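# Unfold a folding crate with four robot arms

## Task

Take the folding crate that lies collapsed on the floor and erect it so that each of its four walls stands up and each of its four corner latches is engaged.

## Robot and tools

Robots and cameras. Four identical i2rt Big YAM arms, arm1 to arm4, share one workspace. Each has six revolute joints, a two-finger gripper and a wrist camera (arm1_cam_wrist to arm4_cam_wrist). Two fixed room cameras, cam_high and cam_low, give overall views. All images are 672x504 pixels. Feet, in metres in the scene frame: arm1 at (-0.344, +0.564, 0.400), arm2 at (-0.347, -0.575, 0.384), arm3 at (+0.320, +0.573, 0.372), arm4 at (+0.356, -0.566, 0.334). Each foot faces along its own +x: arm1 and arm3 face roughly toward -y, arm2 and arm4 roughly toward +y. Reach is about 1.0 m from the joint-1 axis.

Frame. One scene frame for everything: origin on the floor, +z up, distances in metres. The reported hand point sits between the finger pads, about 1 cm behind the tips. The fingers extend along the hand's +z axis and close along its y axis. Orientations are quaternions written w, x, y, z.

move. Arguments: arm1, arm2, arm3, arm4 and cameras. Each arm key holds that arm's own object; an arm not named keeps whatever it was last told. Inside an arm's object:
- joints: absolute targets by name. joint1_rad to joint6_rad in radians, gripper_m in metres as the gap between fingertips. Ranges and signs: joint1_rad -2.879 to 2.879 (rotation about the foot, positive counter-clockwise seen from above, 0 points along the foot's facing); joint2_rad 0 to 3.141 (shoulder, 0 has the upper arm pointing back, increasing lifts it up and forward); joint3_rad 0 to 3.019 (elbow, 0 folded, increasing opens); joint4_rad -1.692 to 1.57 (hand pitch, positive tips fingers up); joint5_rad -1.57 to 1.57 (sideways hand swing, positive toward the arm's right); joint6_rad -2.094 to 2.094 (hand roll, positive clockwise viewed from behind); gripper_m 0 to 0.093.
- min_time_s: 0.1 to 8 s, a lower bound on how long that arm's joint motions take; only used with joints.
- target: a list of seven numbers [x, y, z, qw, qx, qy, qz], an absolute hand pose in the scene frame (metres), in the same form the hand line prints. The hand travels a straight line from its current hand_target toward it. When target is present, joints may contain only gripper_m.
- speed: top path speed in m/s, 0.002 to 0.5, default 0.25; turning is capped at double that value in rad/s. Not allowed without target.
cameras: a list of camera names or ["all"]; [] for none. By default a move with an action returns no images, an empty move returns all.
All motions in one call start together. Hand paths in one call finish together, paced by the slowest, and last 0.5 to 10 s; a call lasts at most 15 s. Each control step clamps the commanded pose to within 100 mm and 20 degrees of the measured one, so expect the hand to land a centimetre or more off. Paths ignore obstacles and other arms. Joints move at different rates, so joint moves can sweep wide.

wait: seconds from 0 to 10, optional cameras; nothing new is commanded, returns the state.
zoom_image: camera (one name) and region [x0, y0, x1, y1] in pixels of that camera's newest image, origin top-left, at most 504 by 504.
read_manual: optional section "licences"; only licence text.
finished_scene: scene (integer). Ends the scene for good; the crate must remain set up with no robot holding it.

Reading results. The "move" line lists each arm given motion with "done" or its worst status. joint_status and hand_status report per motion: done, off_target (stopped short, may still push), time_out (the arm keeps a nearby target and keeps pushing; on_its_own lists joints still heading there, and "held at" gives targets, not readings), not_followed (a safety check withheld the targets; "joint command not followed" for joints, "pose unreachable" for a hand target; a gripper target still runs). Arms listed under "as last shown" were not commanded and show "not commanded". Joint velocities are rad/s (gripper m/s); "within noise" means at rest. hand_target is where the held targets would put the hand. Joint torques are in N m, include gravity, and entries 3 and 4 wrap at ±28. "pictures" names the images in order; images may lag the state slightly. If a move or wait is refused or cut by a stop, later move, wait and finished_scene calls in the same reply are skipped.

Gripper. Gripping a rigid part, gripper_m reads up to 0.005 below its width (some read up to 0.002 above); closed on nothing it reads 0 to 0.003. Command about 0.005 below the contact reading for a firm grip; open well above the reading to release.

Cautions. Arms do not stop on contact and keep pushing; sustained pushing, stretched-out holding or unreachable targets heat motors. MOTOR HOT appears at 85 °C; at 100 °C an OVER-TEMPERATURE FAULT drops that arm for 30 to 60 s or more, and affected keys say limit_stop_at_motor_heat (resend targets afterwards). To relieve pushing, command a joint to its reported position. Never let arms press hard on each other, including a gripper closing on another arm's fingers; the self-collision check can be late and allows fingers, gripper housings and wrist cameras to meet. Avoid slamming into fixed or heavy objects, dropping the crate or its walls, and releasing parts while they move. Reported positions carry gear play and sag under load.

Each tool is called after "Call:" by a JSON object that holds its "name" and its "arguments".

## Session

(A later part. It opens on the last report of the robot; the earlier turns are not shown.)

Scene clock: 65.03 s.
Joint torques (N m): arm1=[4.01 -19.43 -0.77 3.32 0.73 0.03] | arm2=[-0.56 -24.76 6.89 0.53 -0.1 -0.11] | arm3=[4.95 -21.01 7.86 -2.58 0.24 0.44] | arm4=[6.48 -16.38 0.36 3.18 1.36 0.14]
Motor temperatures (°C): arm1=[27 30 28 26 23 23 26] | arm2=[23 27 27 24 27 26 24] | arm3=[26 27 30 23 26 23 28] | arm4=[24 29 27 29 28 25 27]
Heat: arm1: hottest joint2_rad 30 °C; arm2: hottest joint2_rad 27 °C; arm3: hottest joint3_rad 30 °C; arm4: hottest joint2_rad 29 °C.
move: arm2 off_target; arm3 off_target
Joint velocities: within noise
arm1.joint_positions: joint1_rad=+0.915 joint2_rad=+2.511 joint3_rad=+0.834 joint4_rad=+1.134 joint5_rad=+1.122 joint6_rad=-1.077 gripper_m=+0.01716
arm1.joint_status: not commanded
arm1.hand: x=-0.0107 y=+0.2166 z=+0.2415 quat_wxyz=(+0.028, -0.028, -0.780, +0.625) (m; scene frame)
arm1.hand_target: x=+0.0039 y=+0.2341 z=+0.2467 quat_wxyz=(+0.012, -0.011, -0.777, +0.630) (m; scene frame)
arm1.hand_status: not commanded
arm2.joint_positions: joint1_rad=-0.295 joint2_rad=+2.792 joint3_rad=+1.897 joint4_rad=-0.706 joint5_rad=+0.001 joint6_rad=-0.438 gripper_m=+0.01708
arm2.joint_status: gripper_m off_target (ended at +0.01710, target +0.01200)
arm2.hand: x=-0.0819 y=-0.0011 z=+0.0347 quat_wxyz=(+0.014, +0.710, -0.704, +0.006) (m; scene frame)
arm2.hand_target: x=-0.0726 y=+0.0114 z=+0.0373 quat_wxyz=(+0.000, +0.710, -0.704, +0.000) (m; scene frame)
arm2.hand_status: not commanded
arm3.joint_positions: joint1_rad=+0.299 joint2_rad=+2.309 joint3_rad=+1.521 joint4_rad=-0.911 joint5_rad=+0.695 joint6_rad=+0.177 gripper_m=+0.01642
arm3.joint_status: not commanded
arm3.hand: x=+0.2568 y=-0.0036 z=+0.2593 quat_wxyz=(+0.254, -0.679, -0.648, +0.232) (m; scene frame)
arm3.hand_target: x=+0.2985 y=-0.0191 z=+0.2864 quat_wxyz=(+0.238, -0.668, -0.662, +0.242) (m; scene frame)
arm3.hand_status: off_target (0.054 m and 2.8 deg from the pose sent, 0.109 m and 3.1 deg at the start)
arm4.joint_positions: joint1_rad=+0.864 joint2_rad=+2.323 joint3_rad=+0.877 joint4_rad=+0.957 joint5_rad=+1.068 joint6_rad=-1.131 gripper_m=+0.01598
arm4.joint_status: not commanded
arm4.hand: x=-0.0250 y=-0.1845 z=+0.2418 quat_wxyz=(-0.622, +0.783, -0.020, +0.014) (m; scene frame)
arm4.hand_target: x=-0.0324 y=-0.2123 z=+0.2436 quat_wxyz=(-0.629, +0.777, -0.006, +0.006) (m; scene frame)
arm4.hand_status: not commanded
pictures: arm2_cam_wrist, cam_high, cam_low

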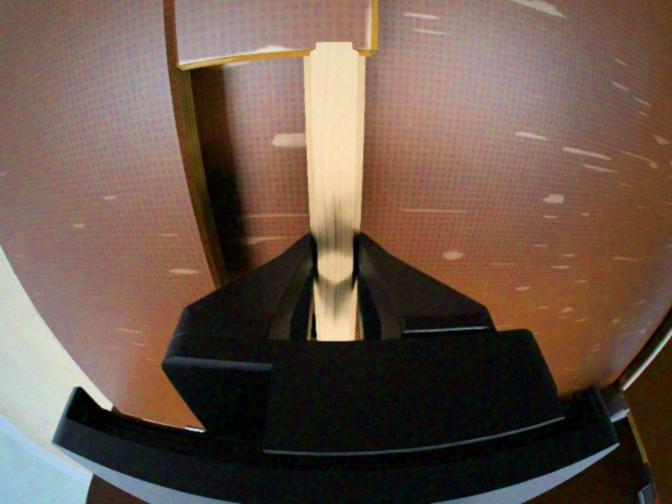

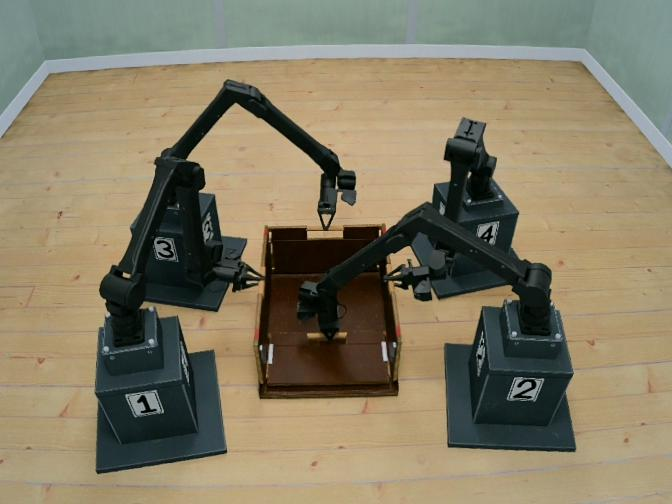

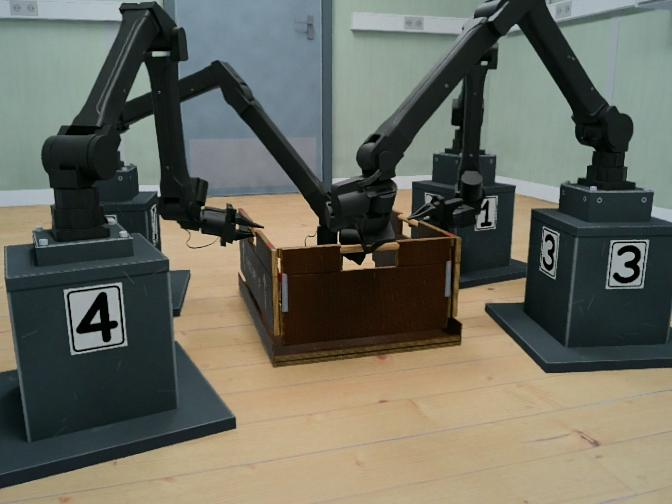

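Call:
{"name": "move", "arguments": {"arm2": {"target": [-0.166, 0.013, 0.223, 0.1523, -0.6932, 0.6873, -0.1536], "speed": 0.2}, "arm3": {"target": [0.325, -0.020, 0.280, -0.2403, 0.6686, 0.6603, -0.2433], "speed": 0.06}}}

Call:
{"name": "move", "arguments": {"arm2": {"target": [-0.268, 0.014, 0.282, 0.2234, -0.6733, 0.6676, -0.2253], "speed": 0.15}}}

Call:
{"name": "move", "arguments": {"arm2": {"target": [-0.345, 0.014, 0.288, 0.2408, -0.6672, 0.6615, -0.2428], "speed": 0.06}, "cameras": ["cam_high", "cam_low"]}}

Scene clock: 71.17 s.
Joint torques (N m): arm1=[3.84 -19.08 -0.76 3.21 0.76 0.02] | arm2=[2.32 -27.81 4.72 -0.47 -0.22 0.26] | arm3=[7.94 -19.84 7.8 -2.41 0.01 0.61] | arm4=[6.48 -16.38 0.38 3.18 1.36 0.14]
Motor temperatures (°C): arm1=[27 30 28 26 23 23 26] | arm2=[23 27 27 24 27 26 25] | arm3=[26 28 30 23 26 23 28] | arm4=[24 29 27 29 29 25 27]
Heat: arm1: hottest joint2_rad 30 °C; arm2: hottest joint2_rad 27 °C; arm3: hottest joint3_rad 30 °C; arm4: hottest joint2_rad 29 °C.
move: arm2 off_target; arm3 off_target
Joint velocities: within noise
arm1, arm4: as last shown
arm2.joint_positions: joint1_rad=-0.074 joint2_rad=+2.409 joint3_rad=+1.519 joint4_rad=-0.622 joint5_rad=+0.444 joint6_rad=-0.231 gripper_m=+0.01663
arm2.joint_status: not commanded
arm2.hand: x=-0.1472 y=-0.0010 z=+0.1903 quat_wxyz=(-0.143, +0.692, -0.687, +0.171) (m; scene frame)
arm2.hand_target: x=-0.1622 y=+0.0153 z=+0.2217 quat_wxyz=(-0.156, +0.692, -0.688, +0.154) (m; scene frame)
arm2.hand_status: off_target (0.040 m and 2.2 deg from the pose sent, 0.207 m and 25.7 deg at the start)
arm3.joint_positions: joint1_rad=+0.302 joint2_rad=+2.323 joint3_rad=+1.542 joint4_rad=-0.946 joint5_rad=+0.704 joint6_rad=+0.207 gripper_m=+0.01642
arm3.joint_status: not commanded
arm3.hand: x=+0.2573 y=-0.0036 z=+0.2590 quat_wxyz=(+0.263, -0.683, -0.641, +0.231) (m; scene frame)
arm3.hand_target: x=+0.3217 y=-0.0175 z=+0.2794 quat_wxyz=(+0.240, -0.667, -0.661, +0.245) (m; scene frame)
arm3.hand_status: off_target (0.073 m and 4.0 deg from the pose sent, 0.073 m and 2.8 deg at the start)
pictures: none

Scene clock: 72.80 s.
Joint torques (N m): arm1=[3.6 -19.08 -0.73 3.15 0.75 -0.01] | arm2=[1.49 -26.81 6.19 -1.14 -0.14 0.15] | arm3=[8.29 -20.25 7.79 -2.4 -0.04 0.64] | arm4=[6.48 -16.38 0.36 3.18 1.36 0.14]
Motor temperatures (°C): arm1=[27 30 28 26 23 23 26] | arm2=[23 27 27 24 27 26 25] | arm3=[26 28 30 23 26 23 28] | arm4=[24 29 27 29 29 25 27]
Heat: arm1: hottest joint2_rad 30 °C; arm2: hottest joint2_rad 27 °C; arm3: hottest joint3_rad 30 °C; arm4: hottest joint2_rad 29 °C.
move: arm2 off_target
Joint velocities: within noise
arm1, arm3, arm4: as last shown
arm2.joint_positions: joint1_rad=+0.162 joint2_rad=+2.326 joint3_rad=+1.487 joint4_rad=-0.797 joint5_rad=+0.660 joint6_rad=+0.033 gripper_m=+0.01658
arm2.joint_status: not commanded
arm2.hand: x=-0.2543 y=-0.0001 z=+0.2489 quat_wxyz=(-0.215, +0.674, -0.663, +0.245) (m; scene frame)
arm2.hand_target: x=-0.2669 y=+0.0153 z=+0.2815 quat_wxyz=(-0.225, +0.673, -0.667, +0.226) (m; scene frame)
arm2.hand_status: off_target (0.038 m and 2.5 deg from the pose sent, 0.152 m and 11.6 deg at the start)
pictures: none

Scene clock: 74.73 s.
Joint torques (N m): arm1=[3.9 -18.78 -0.77 3.25 0.7 0.04] | arm2=[6.24 -25.76 6.78 -1.73 0.3 0.4] | arm3=[7.82 -19.9 7.9 -2.3 -0.04 0.63] | arm4=[6.48 -16.38 0.58 3.07 1.3 0.14]
Motor temperatures (°C): arm1=[27 30 28 26 23 23 26] | arm2=[23 27 27 24 27 26 25] | arm3=[26 28 30 23 26 23 28] | arm4=[24 29 27 29 29 25 27]
Heat: arm1: hottest joint2_rad 30 °C; arm2: hottest joint2_rad 27 °C; arm3: hottest joint3_rad 30 °C; arm4: hottest joint2_rad 29 °C.
move: arm2 off_target
Joint velocities: within noise
arm1.joint_positions: joint1_rad=+0.915 joint2_rad=+2.511 joint3_rad=+0.836 joint4_rad=+1.134 joint5_rad=+1.123 joint6_rad=-1.077 gripper_m=+0.01716
arm1.joint_status: not commanded
arm1.hand: x=-0.0103 y=+0.2162 z=+0.2418 quat_wxyz=(+0.028, -0.029, -0.780, +0.625) (m; scene frame)
arm1.hand_target: x=+0.0046 y=+0.2338 z=+0.2470 quat_wxyz=(+0.011, -0.012, -0.776, +0.630) (m; scene frame)
arm1.hand_status: not commanded
arm2.joint_positions: joint1_rad=+0.248 joint2_rad=+2.344 joint3_rad=+1.541 joint4_rad=-0.932 joint5_rad=+0.679 joint6_rad=+0.192 gripper_m=+0.01483
arm2.joint_status: not commanded
arm2.hand: x=-0.3008 y=-0.0006 z=+0.2567 quat_wxyz=(-0.222, +0.657, -0.672, +0.259) (m; scene frame)
arm2.hand_target: x=-0.3440 y=+0.0130 z=+0.2857 quat_wxyz=(-0.238, +0.668, -0.663, +0.240) (m; scene frame)
arm2.hand_status: off_target (0.056 m and 3.3 deg from the pose sent, 0.100 m and 3.1 deg at the start)
arm3.joint_positions: joint1_rad=+0.304 joint2_rad=+2.323 joint3_rad=+1.542 joint4_rad=-0.949 joint5_rad=+0.706 joint6_rad=+0.207 gripper_m=+0.01642
arm3.joint_status: not commanded
arm3.hand: x=+0.2579 y=-0.0032 z=+0.2593 quat_wxyz=(+0.264, -0.681, -0.642, +0.231) (m; scene frame)
arm3.hand_target: x=+0.3215 y=-0.0174 z=+0.2797 quat_wxyz=(+0.241, -0.667, -0.661, +0.245) (m; scene frame)
arm3.hand_status: not commanded
arm4.joint_positions: joint1_rad=+0.864 joint2_rad=+2.323 joint3_rad=+0.874 joint4_rad=+0.960 joint5_rad=+1.070 joint6_rad=-1.131 gripper_m=+0.01598
arm4.joint_status: not commanded
arm4.hand: x=-0.0237 y=-0.1850 z=+0.2418 quat_wxyz=(-0.622, +0.783, -0.020, +0.014) (m; scene frame)
arm4.hand_target: x=-0.0324 y=-0.2123 z=+0.2436 quat_wxyz=(-0.629, +0.777, -0.006, +0.005) (m; scene frame)
arm4.hand_status: not commanded
pictures: cam_high, cam_low

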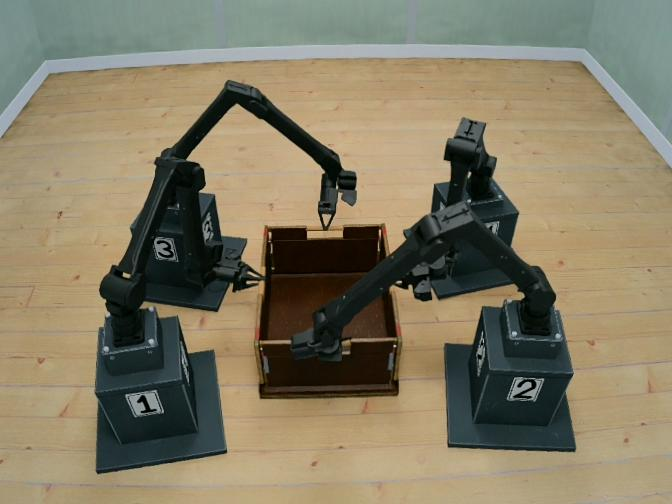

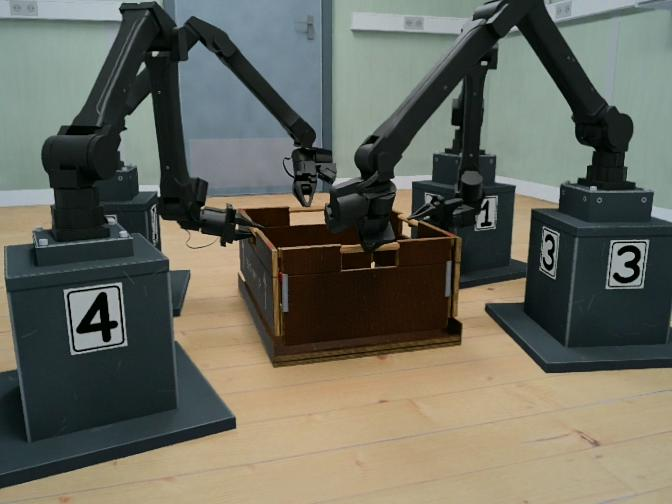

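Call:
{"name": "move", "arguments": {"arm2": {"joints": {"joint1_rad": 0.40}, "min_time_s": 0.8}, "arm3": {"joints": {"joint1_rad": 0.46}, "min_time_s": 0.8}}}

Call:
{"name": "move", "arguments": {"arm2": {"joints": {"joint1_rad": 0.14}, "min_time_s": 1.2}, "arm3": {"joints": {"joint1_rad": 0.18}, "min_time_s": 1.2}, "cameras": ["cam_high", "cam_low", "arm1_cam_wrist", "arm4_cam_wrist"]}}

Call:
{"name": "zoom_image", "arguments": {"camera": "cam_low", "region": [230, 190, 480, 380]}}

Call:
{"name": "zoom_image", "arguments": {"camera": "cam_high", "region": [230, 210, 430, 410]}}

Scene clock: 78.97 s.
Joint torques (N m): arm1=[4.13 -18.78 -0.79 3.19 0.69 0.04] | arm2=[12.63 -26.52 6.86 -1.77 -0.64 0.32] | arm3=[11.93 -19.96 7.79 -2.32 -0.42 0.57] | arm4=[6.48 -16.32 0.58 3.06 1.3 0.14]
Motor temperatures (°C): arm1=[27 30 28 26 23 23 26] | arm2=[24 27 27 24 27 26 25] | arm3=[26 28 30 23 26 23 28] | arm4=[24 29 27 29 29 25 27]
Heat: arm1: hottest joint2_rad 30 °C; arm2: hottest joint2_rad 27 °C; arm3: hottest joint3_rad 30 °C; arm4: hottest joint2_rad 29 °C.
move: arm2 time_out; arm3 time_out
Joint velocities: within noise
arm1, arm4: as last shown
arm2.joint_positions: joint1_rad=+0.259 joint2_rad=+2.351 joint3_rad=+1.541 joint4_rad=-0.932 joint5_rad=+0.709 joint6_rad=+0.202 gripper_m=+0.01453
arm2.joint_status: joint1_rad time_out (moved +0.011 of +0.152)
arm2.on_its_own: joint1_rad reads +0.259 and still pushes toward +0.400 since a time_out; joint5_rad reads +0.709 and still pushes toward +0.675 since a time_out
arm2.hand: x=-0.3027 y=-0.0006 z=+0.2567 quat_wxyz=(-0.235, +0.656, -0.666, +0.267) (m; scene frame)
arm2.hand_target: x=-0.3907 y=+0.0117 z=+0.2866 quat_wxyz=(-0.251, +0.694, -0.634, +0.232) (m; scene frame)
arm2.hand_status: not commanded
arm3.joint_positions: joint1_rad=+0.308 joint2_rad=+2.326 joint3_rad=+1.542 joint4_rad=-0.949 joint5_rad=+0.717 joint6_rad=+0.210 gripper_m=+0.01642
arm3.joint_status: joint1_rad time_out (moved +0.005 of +0.156)
arm3.on_its_own: joint1_rad reads +0.308 and still pushes toward +0.460 since a time_out; joint4_rad reads -0.949 and still pushes toward -1.004 since a time_out; joint6_rad reads +0.210 and still pushes toward +0.256 since a time_out
arm3.hand: x=+0.2591 y=-0.0030 z=+0.2588 quat_wxyz=(+0.267, -0.679, -0.642, +0.236) (m; scene frame)
arm3.hand_target: x=+0.3531 y=-0.0164 z=+0.2793 quat_wxyz=(+0.234, -0.649, -0.679, +0.251) (m; scene frame)
arm3.hand_status: not commanded
pictures: none

not run: a stop came earlier in this reply.

Scaled by 2.016 from the camera's 672x504 image, which has a finer 960x720 frame.
This view is cut from an older image: the scene may have changed since it was taken.

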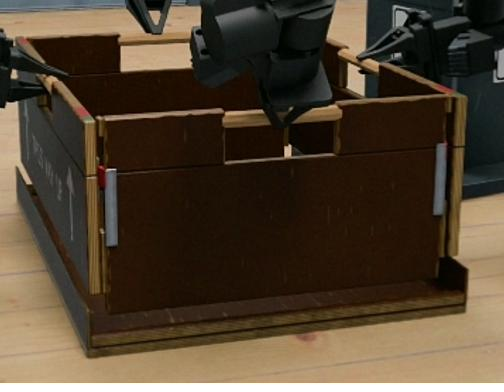

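Scaled by 2.520 from the camera's 672x504 image, which has a finer 960x720 frame.
This view is cut from an older image: the scene may have changed since it was taken.

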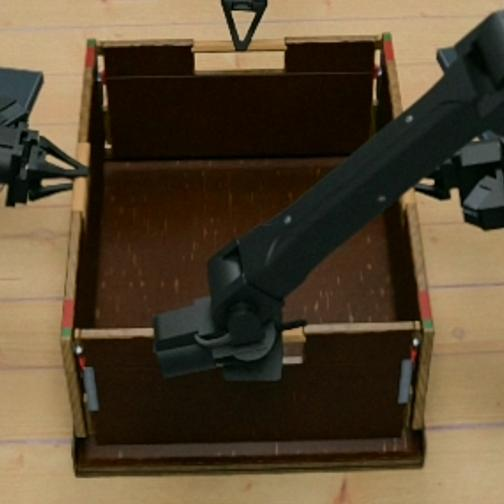

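Both at their stops. Now a pull-in test.

Call:
{"name": "move", "arguments": {"arm2": {"joints": {"joint1_rad": 0.15}, "min_time_s": 1.2}, "arm3": {"joints": {"joint1_rad": 0.19}, "min_time_s": 1.2}, "cameras": ["cam_high", "cam_low"]}}

Scene clock: 83.13 s.
Joint torques (N m): arm1=[4.19 -19.14 -0.76 3.26 0.67 0.06] | arm2=[-6.95 -26.29 6.09 -1.02 1.07 0.32] | arm3=[-7.82 -20.31 6.79 -1.32 0.98 0.58] | arm4=[6.48 -16.38 0.58 3.06 1.3 0.14]
Motor temperatures (°C): arm1=[27 30 28 26 23 23 26] | arm2=[24 28 27 24 27 26 25] | arm3=[26 28 30 23 26 23 28] | arm4=[24 29 27 29 29 25 27]
Heat: arm1: hottest joint2_rad 30 °C; arm2: hottest joint2_rad 28 °C; arm3: hottest joint3_rad 30 °C; arm4: hottest joint2_rad 29 °C.
move: arm2 time_out; arm3 time_out
Joint velocities: within noise
arm1, arm4: as last shown
arm2.joint_positions: joint1_rad=+0.238 joint2_rad=+2.349 joint3_rad=+1.553 joint4_rad=-0.952 joint5_rad=+0.659 joint6_rad=+0.202 gripper_m=+0.01453
arm2.joint_status: joint1_rad time_out (moved -0.021 of -0.109)
arm2.on_its_own: joint1_rad reads +0.238 and still pushes toward +0.150 since a time_out
arm2.hand: x=-0.2973 y=-0.0011 z=+0.2556 quat_wxyz=(-0.210, +0.653, -0.680, +0.258) (m; scene frame)
arm2.hand_target: x=-0.2520 y=+0.0053 z=+0.2853 quat_wxyz=(-0.218, +0.614, -0.714, +0.257) (m; scene frame)
arm2.hand_status: not commanded
arm3.joint_positions: joint1_rad=+0.287 joint2_rad=+2.325 joint3_rad=+1.558 joint4_rad=-0.972 joint5_rad=+0.669 joint6_rad=+0.210 gripper_m=+0.01642
arm3.joint_status: joint1_rad time_out (moved -0.021 of -0.118)
arm3.on_its_own: joint1_rad reads +0.287 and still pushes toward +0.190 since a time_out; joint6_rad reads +0.210 and still pushes toward +0.256 since a time_out
arm3.hand: x=+0.2533 y=-0.0031 z=+0.2589 quat_wxyz=(+0.259, -0.692, -0.639, +0.213) (m; scene frame)
arm3.hand_target: x=+0.2024 y=-0.0058 z=+0.2790 quat_wxyz=(+0.261, -0.733, -0.590, +0.216) (m; scene frame)
arm3.hand_status: not commanded
pictures: cam_high, cam_low

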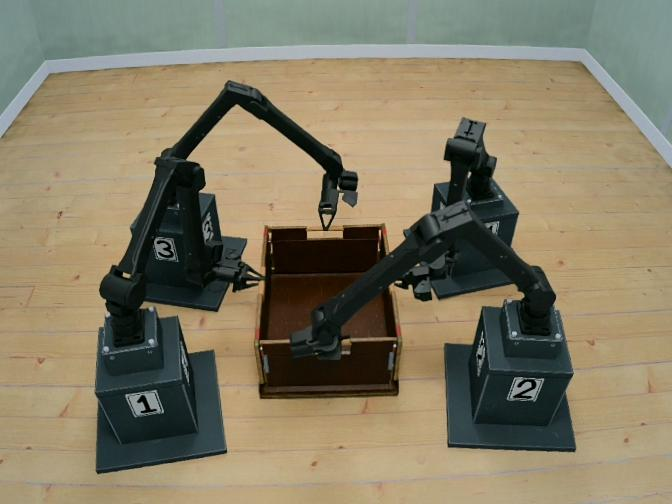

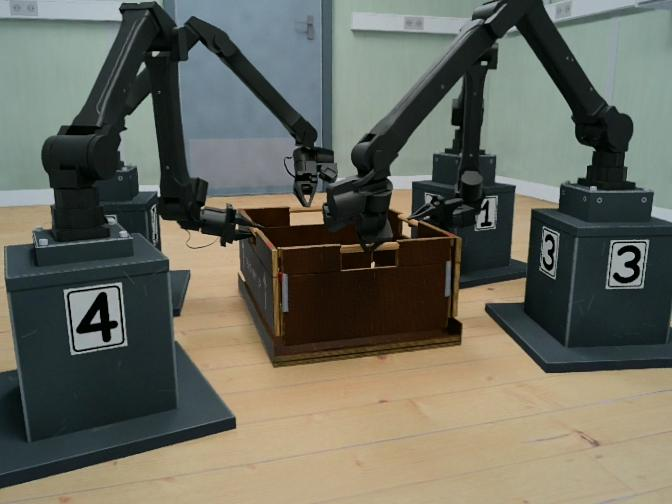

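Call:
{"name": "move", "arguments": {"arm2": {"joints": {"joint1_rad": 0.245}, "min_time_s": 0.8}, "arm3": {"joints": {"joint1_rad": 0.292}, "min_time_s": 0.8}, "arm1": {"target": [0.0045, 0.225, 0.246, -0.0110, 0.0136, 0.7771, -0.6293], "speed": 0.05}, "arm4": {"target": [-0.032, -0.200, 0.2435, -0.6293, 0.7771, -0.0062, 0.0049], "speed": 0.05}}}

Call:
{"name": "move", "arguments": {"arm1": {"joints": {"gripper_m": 0.05}}, "arm2": {"joints": {"gripper_m": 0.045}}, "arm3": {"joints": {"gripper_m": 0.045}}, "arm4": {"joints": {"gripper_m": 0.05}}}}

Scene clock: 86.00 s.
Joint torques (N m): arm1=[2.73 -19.19 0.01 3.02 0.33 -0.02] | arm2=[0.26 -26.34 6.08 -1.02 0.91 0.32] | arm3=[-0.15 -20.07 6.74 -1.31 0.86 0.55] | arm4=[4.48 -16.09 1.7 3.06 0.56 -0.01]
Motor temperatures (°C): arm1=[27 30 28 26 23 23 26] | arm2=[24 28 27 24 27 26 25] | arm3=[26 28 31 23 26 23 28] | arm4=[24 30 27 29 29 25 28]
Heat: arm1: hottest joint2_rad 30 °C; arm2: hottest joint2_rad 28 °C; arm3: hottest joint3_rad 31 °C; arm4: hottest joint2_rad 30 °C.
move: arm1 off_target; arm2 done; arm3 done; arm4 off_target
Joint velocities: within noise
arm1.joint_positions: joint1_rad=+0.913 joint2_rad=+2.511 joint3_rad=+0.833 joint4_rad=+1.143 joint5_rad=+1.116 joint6_rad=-1.084 gripper_m=+0.01716
arm1.joint_status: not commanded
arm1.hand: x=-0.0103 y=+0.2161 z=+0.2421 quat_wxyz=(+0.026, -0.026, -0.780, +0.625) (m; scene frame)
arm1.hand_target: x=+0.0032 y=+0.2254 z=+0.2460 quat_wxyz=(+0.011, -0.014, -0.777, +0.629) (m; scene frame)
arm1.hand_status: off_target (0.018 m and 2.4 deg from the pose sent, 0.018 m and 2.7 deg at the start)
arm2.joint_positions: joint1_rad=+0.241 joint2_rad=+2.349 joint3_rad=+1.553 joint4_rad=-0.952 joint5_rad=+0.663 joint6_rad=+0.202 gripper_m=+0.01453
arm2.joint_status: all done
arm2.hand: x=-0.2985 y=-0.0008 z=+0.2561 quat_wxyz=(-0.213, +0.654, -0.678, +0.259) (m; scene frame)
arm2.hand_target: x=-0.3008 y=+0.0112 z=+0.2853 quat_wxyz=(-0.229, +0.643, -0.687, +0.248) (m; scene frame)
arm2.hand_status: not commanded
arm3.joint_positions: joint1_rad=+0.290 joint2_rad=+2.325 joint3_rad=+1.558 joint4_rad=-0.972 joint5_rad=+0.672 joint6_rad=+0.210 gripper_m=+0.01642
arm3.joint_status: all done
arm3.on_its_own: joint6_rad reads +0.210 and still pushes toward +0.256 since a time_out
arm3.hand: x=+0.2546 y=-0.0034 z=+0.2592 quat_wxyz=(+0.260, -0.691, -0.640, +0.214) (m; scene frame)
arm3.hand_target: x=+0.2553 y=-0.0141 z=+0.2792 quat_wxyz=(+0.251, -0.705, -0.622, +0.228) (m; scene frame)
arm3.hand_status: not commanded
arm4.joint_positions: joint1_rad=+0.863 joint2_rad=+2.326 joint3_rad=+0.874 joint4_rad=+0.977 joint5_rad=+1.067 joint6_rad=-1.144 gripper_m=+0.01598
arm4.joint_status: not commanded
arm4.hand: x=-0.0241 y=-0.1842 z=+0.2424 quat_wxyz=(-0.624, +0.781, -0.019, +0.013) (m; scene frame)
arm4.hand_target: x=-0.0319 y=-0.1993 z=+0.2438 quat_wxyz=(-0.629, +0.777, -0.007, +0.005) (m; scene frame)
arm4.hand_status: off_target (0.018 m and 1.9 deg from the pose sent, 0.017 m and 2.2 deg at the start)
pictures: none

Scene clock: 86.77 s.
Joint torques (N m): arm1=[0.62 -18.14 0.21 2.58 0.34 0.01] | arm2=[0.62 -26.17 6.04 -0.32 0.64 0.14] | arm3=[-0.26 -20.01 6.87 -0.38 0.69 0.25] | arm4=[1.67 -16.03 2.09 2.18 0.22 0]
Motor temperatures (°C): arm1=[27 30 28 26 23 23 26] | arm2=[24 28 27 24 27 26 25] | arm3=[26 28 31 23 26 23 28] | arm4=[24 30 27 29 29 25 27]
Heat: arm1: hottest joint2_rad 30 °C; arm2: hottest joint2_rad 28 °C; arm3: hottest joint3_rad 31 °C; arm4: hottest joint2_rad 30 °C.
move: arm1 done; arm2 done; arm3 done; arm4 done
Joint velocities: within noise
arm1.joint_positions: joint1_rad=+0.952 joint2_rad=+2.511 joint3_rad=+0.827 joint4_rad=+1.155 joint5_rad=+1.116 joint6_rad=-1.094 gripper_m=+0.04994
arm1.joint_status: all done
arm1.hand: x=+0.0011 y=+0.2300 z=+0.2430 quat_wxyz=(+0.015, -0.009, -0.780, +0.626) (m; scene frame)
arm1.hand_target: x=+0.0043 y=+0.2300 z=+0.2452 quat_wxyz=(+0.011, -0.007, -0.778, +0.628) (m; scene frame)
arm1.hand_status: not commanded
arm2.joint_positions: joint1_rad=+0.236 joint2_rad=+2.348 joint3_rad=+1.553 joint4_rad=-0.981 joint5_rad=+0.669 joint6_rad=+0.217 gripper_m=+0.04486
arm2.joint_status: all done
arm2.hand: x=-0.2945 y=-0.0065 z=+0.2588 quat_wxyz=(-0.208, +0.649, -0.680, +0.270) (m; scene frame)
arm2.hand_target: x=-0.2976 y=+0.0091 z=+0.2856 quat_wxyz=(-0.225, +0.643, -0.688, +0.252) (m; scene frame)
arm2.hand_status: not commanded
arm3.joint_positions: joint1_rad=+0.282 joint2_rad=+2.323 joint3_rad=+1.558 joint4_rad=-0.994 joint5_rad=+0.678 joint6_rad=+0.246 gripper_m=+0.04489
arm3.joint_status: all done
arm3.hand: x=+0.2491 y=+0.0010 z=+0.2615 quat_wxyz=(+0.266, -0.701, -0.626, +0.215) (m; scene frame)
arm3.hand_target: x=+0.2506 y=-0.0134 z=+0.2791 quat_wxyz=(+0.253, -0.707, -0.620, +0.227) (m; scene frame)
arm3.hand_status: not commanded
arm4.joint_positions: joint1_rad=+0.902 joint2_rad=+2.326 joint3_rad=+0.869 joint4_rad=+0.997 joint5_rad=+1.076 joint6_rad=-1.145 gripper_m=+0.04993
arm4.joint_status: all done
arm4.hand: x=-0.0370 y=-0.1998 z=+0.2450 quat_wxyz=(-0.628, +0.778, -0.010, -0.002) (m; scene frame)
arm4.hand_target: x=-0.0337 y=-0.2012 z=+0.2436 quat_wxyz=(-0.629, +0.777, -0.004, +0.004) (m; scene frame)
arm4.hand_status: not commanded
pictures: none

Call:
{"name": "move", "arguments": {"arm3": {"target": [0.325, -0.024, 0.371, 0.253, -0.707, -0.620, 0.227], "speed": 0.15}, "arm2": {"target": [-0.375, 0.018, 0.377, -0.225, 0.643, -0.688, 0.252], "speed": 0.15}, "arm1": {"target": [0.004, 0.33, 0.268, 0.011, -0.007, -0.778, 0.628], "speed": 0.15}, "arm4": {"target": [-0.033, -0.30, 0.265, -0.629, 0.777, -0.004, 0.004], "speed": 0.15}, "cameras": ["cam_high", "cam_low"]}}

Call:
{"name": "zoom_image", "arguments": {"camera": "cam_low", "region": [230, 190, 480, 380]}}

Call:
{"name": "zoom_image", "arguments": {"camera": "cam_high", "region": [230, 210, 430, 410]}}

Scene clock: 91.13 s.
Joint torques (N m): arm1=[0.32 -17.73 0.51 1.07 0.75 0.27] | arm2=[-0.73 -25.52 8.47 -0.5 0.32 0.14] | arm3=[0.21 -19.78 9.1 -0.77 0.36 0.2] | arm4=[2.14 -15.38 2.45 0.76 0.41 0.45]
Motor temperatures (°C): arm1=[27 30 28 26 23 23 26] | arm2=[24 29 27 24 27 26 25] | arm3=[26 29 31 23 26 23 28] | arm4=[24 29 27 29 29 25 27]
Heat: arm1: hottest joint2_rad 30 °C; arm2: hottest joint2_rad 29 °C; arm3: hottest joint3_rad 31 °C; arm4: hottest joint2_rad 29 °C.
move: arm1 done; arm2 off_target; arm3 off_target; arm4 done
Joint velocities: within noise
arm1.joint_positions: joint1_rad=+1.199 joint2_rad=+2.370 joint3_rad=+0.721 joint4_rad=+0.684 joint5_rad=+1.303 joint6_rad=-0.647 gripper_m=+0.04996
arm1.joint_status: not commanded
arm1.hand: x=-0.0039 y=+0.3276 z=+0.2655 quat_wxyz=(+0.020, -0.001, -0.778, +0.627) (m; scene frame)
arm1.hand_target: x=+0.0028 y=+0.3288 z=+0.2687 quat_wxyz=(+0.011, -0.007, -0.777, +0.629) (m; scene frame)
arm1.hand_status: done (0.009 m and 1.2 deg from the pose sent, 0.103 m and 0.6 deg at the start)
arm2.joint_positions: joint1_rad=+0.356 joint2_rad=+2.256 joint3_rad=+1.662 joint4_rad=-1.280 joint5_rad=+0.653 joint6_rad=+0.369 gripper_m=+0.04489
arm2.joint_status: not commanded
arm2.hand: x=-0.3665 y=+0.0017 z=+0.3490 quat_wxyz=(-0.212, +0.647, -0.678, +0.276) (m; scene frame)
arm2.hand_target: x=-0.3715 y=+0.0201 z=+0.3772 quat_wxyz=(-0.227, +0.640, -0.690, +0.249) (m; scene frame)
arm2.hand_status: off_target (0.033 m and 3.3 deg from the pose sent, 0.145 m and 3.0 deg at the start)
arm3.joint_positions: joint1_rad=+0.399 joint2_rad=+2.234 joint3_rad=+1.671 joint4_rad=-1.299 joint5_rad=+0.663 joint6_rad=+0.394 gripper_m=+0.04490
arm3.joint_status: not commanded
arm3.hand: x=+0.3188 y=-0.0076 z=+0.3525 quat_wxyz=(+0.273, -0.698, -0.626, +0.217) (m; scene frame)
arm3.hand_target: x=+0.3256 y=-0.0243 z=+0.3708 quat_wxyz=(+0.253, -0.707, -0.621, +0.227) (m; scene frame)
arm3.hand_status: off_target (0.026 m and 2.9 deg from the pose sent, 0.136 m and 2.2 deg at the start)
arm4.joint_positions: joint1_rad=+1.114 joint2_rad=+2.208 joint3_rad=+0.757 joint4_rad=+0.715 joint5_rad=+1.260 joint6_rad=-0.872 gripper_m=+0.04995
arm4.joint_status: not commanded
arm4.hand: x=-0.0314 y=-0.2963 z=+0.2642 quat_wxyz=(-0.630, +0.776, -0.001, +0.009) (m; scene frame)
arm4.hand_target: x=-0.0325 y=-0.2983 z=+0.2660 quat_wxyz=(-0.631, +0.776, -0.005, +0.004) (m; scene frame)
arm4.hand_status: done (0.004 m and 0.7 deg from the pose sent, 0.102 m and 0.9 deg at the start)
pictures: cam_high, cam_low

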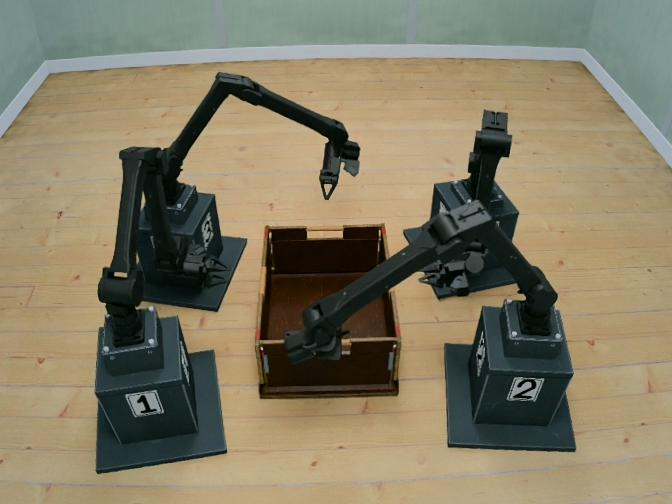

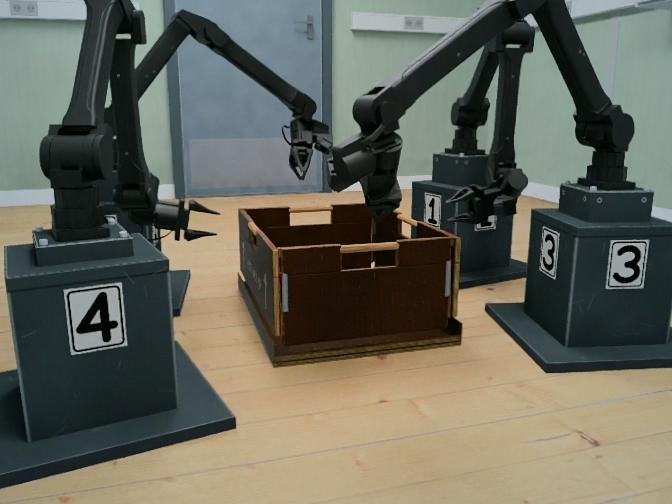

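Scaled by 2.016 from the camera's 672x504 image, which has a finer 960x720 frame.

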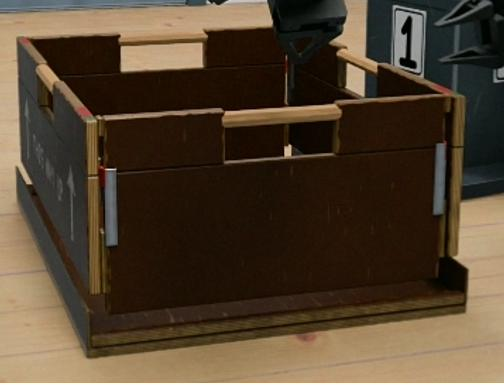

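Scaled by 2.520 from the camera's 672x504 image, which has a finer 960x720 frame.

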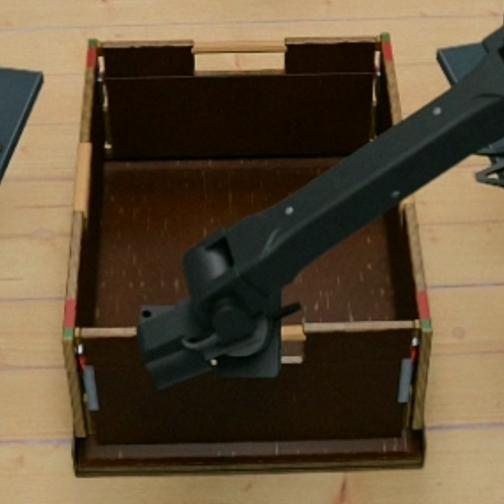

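Call:
{"name": "finished_scene", "arguments": {"scene": 2}}

The scene is finished: the task was done.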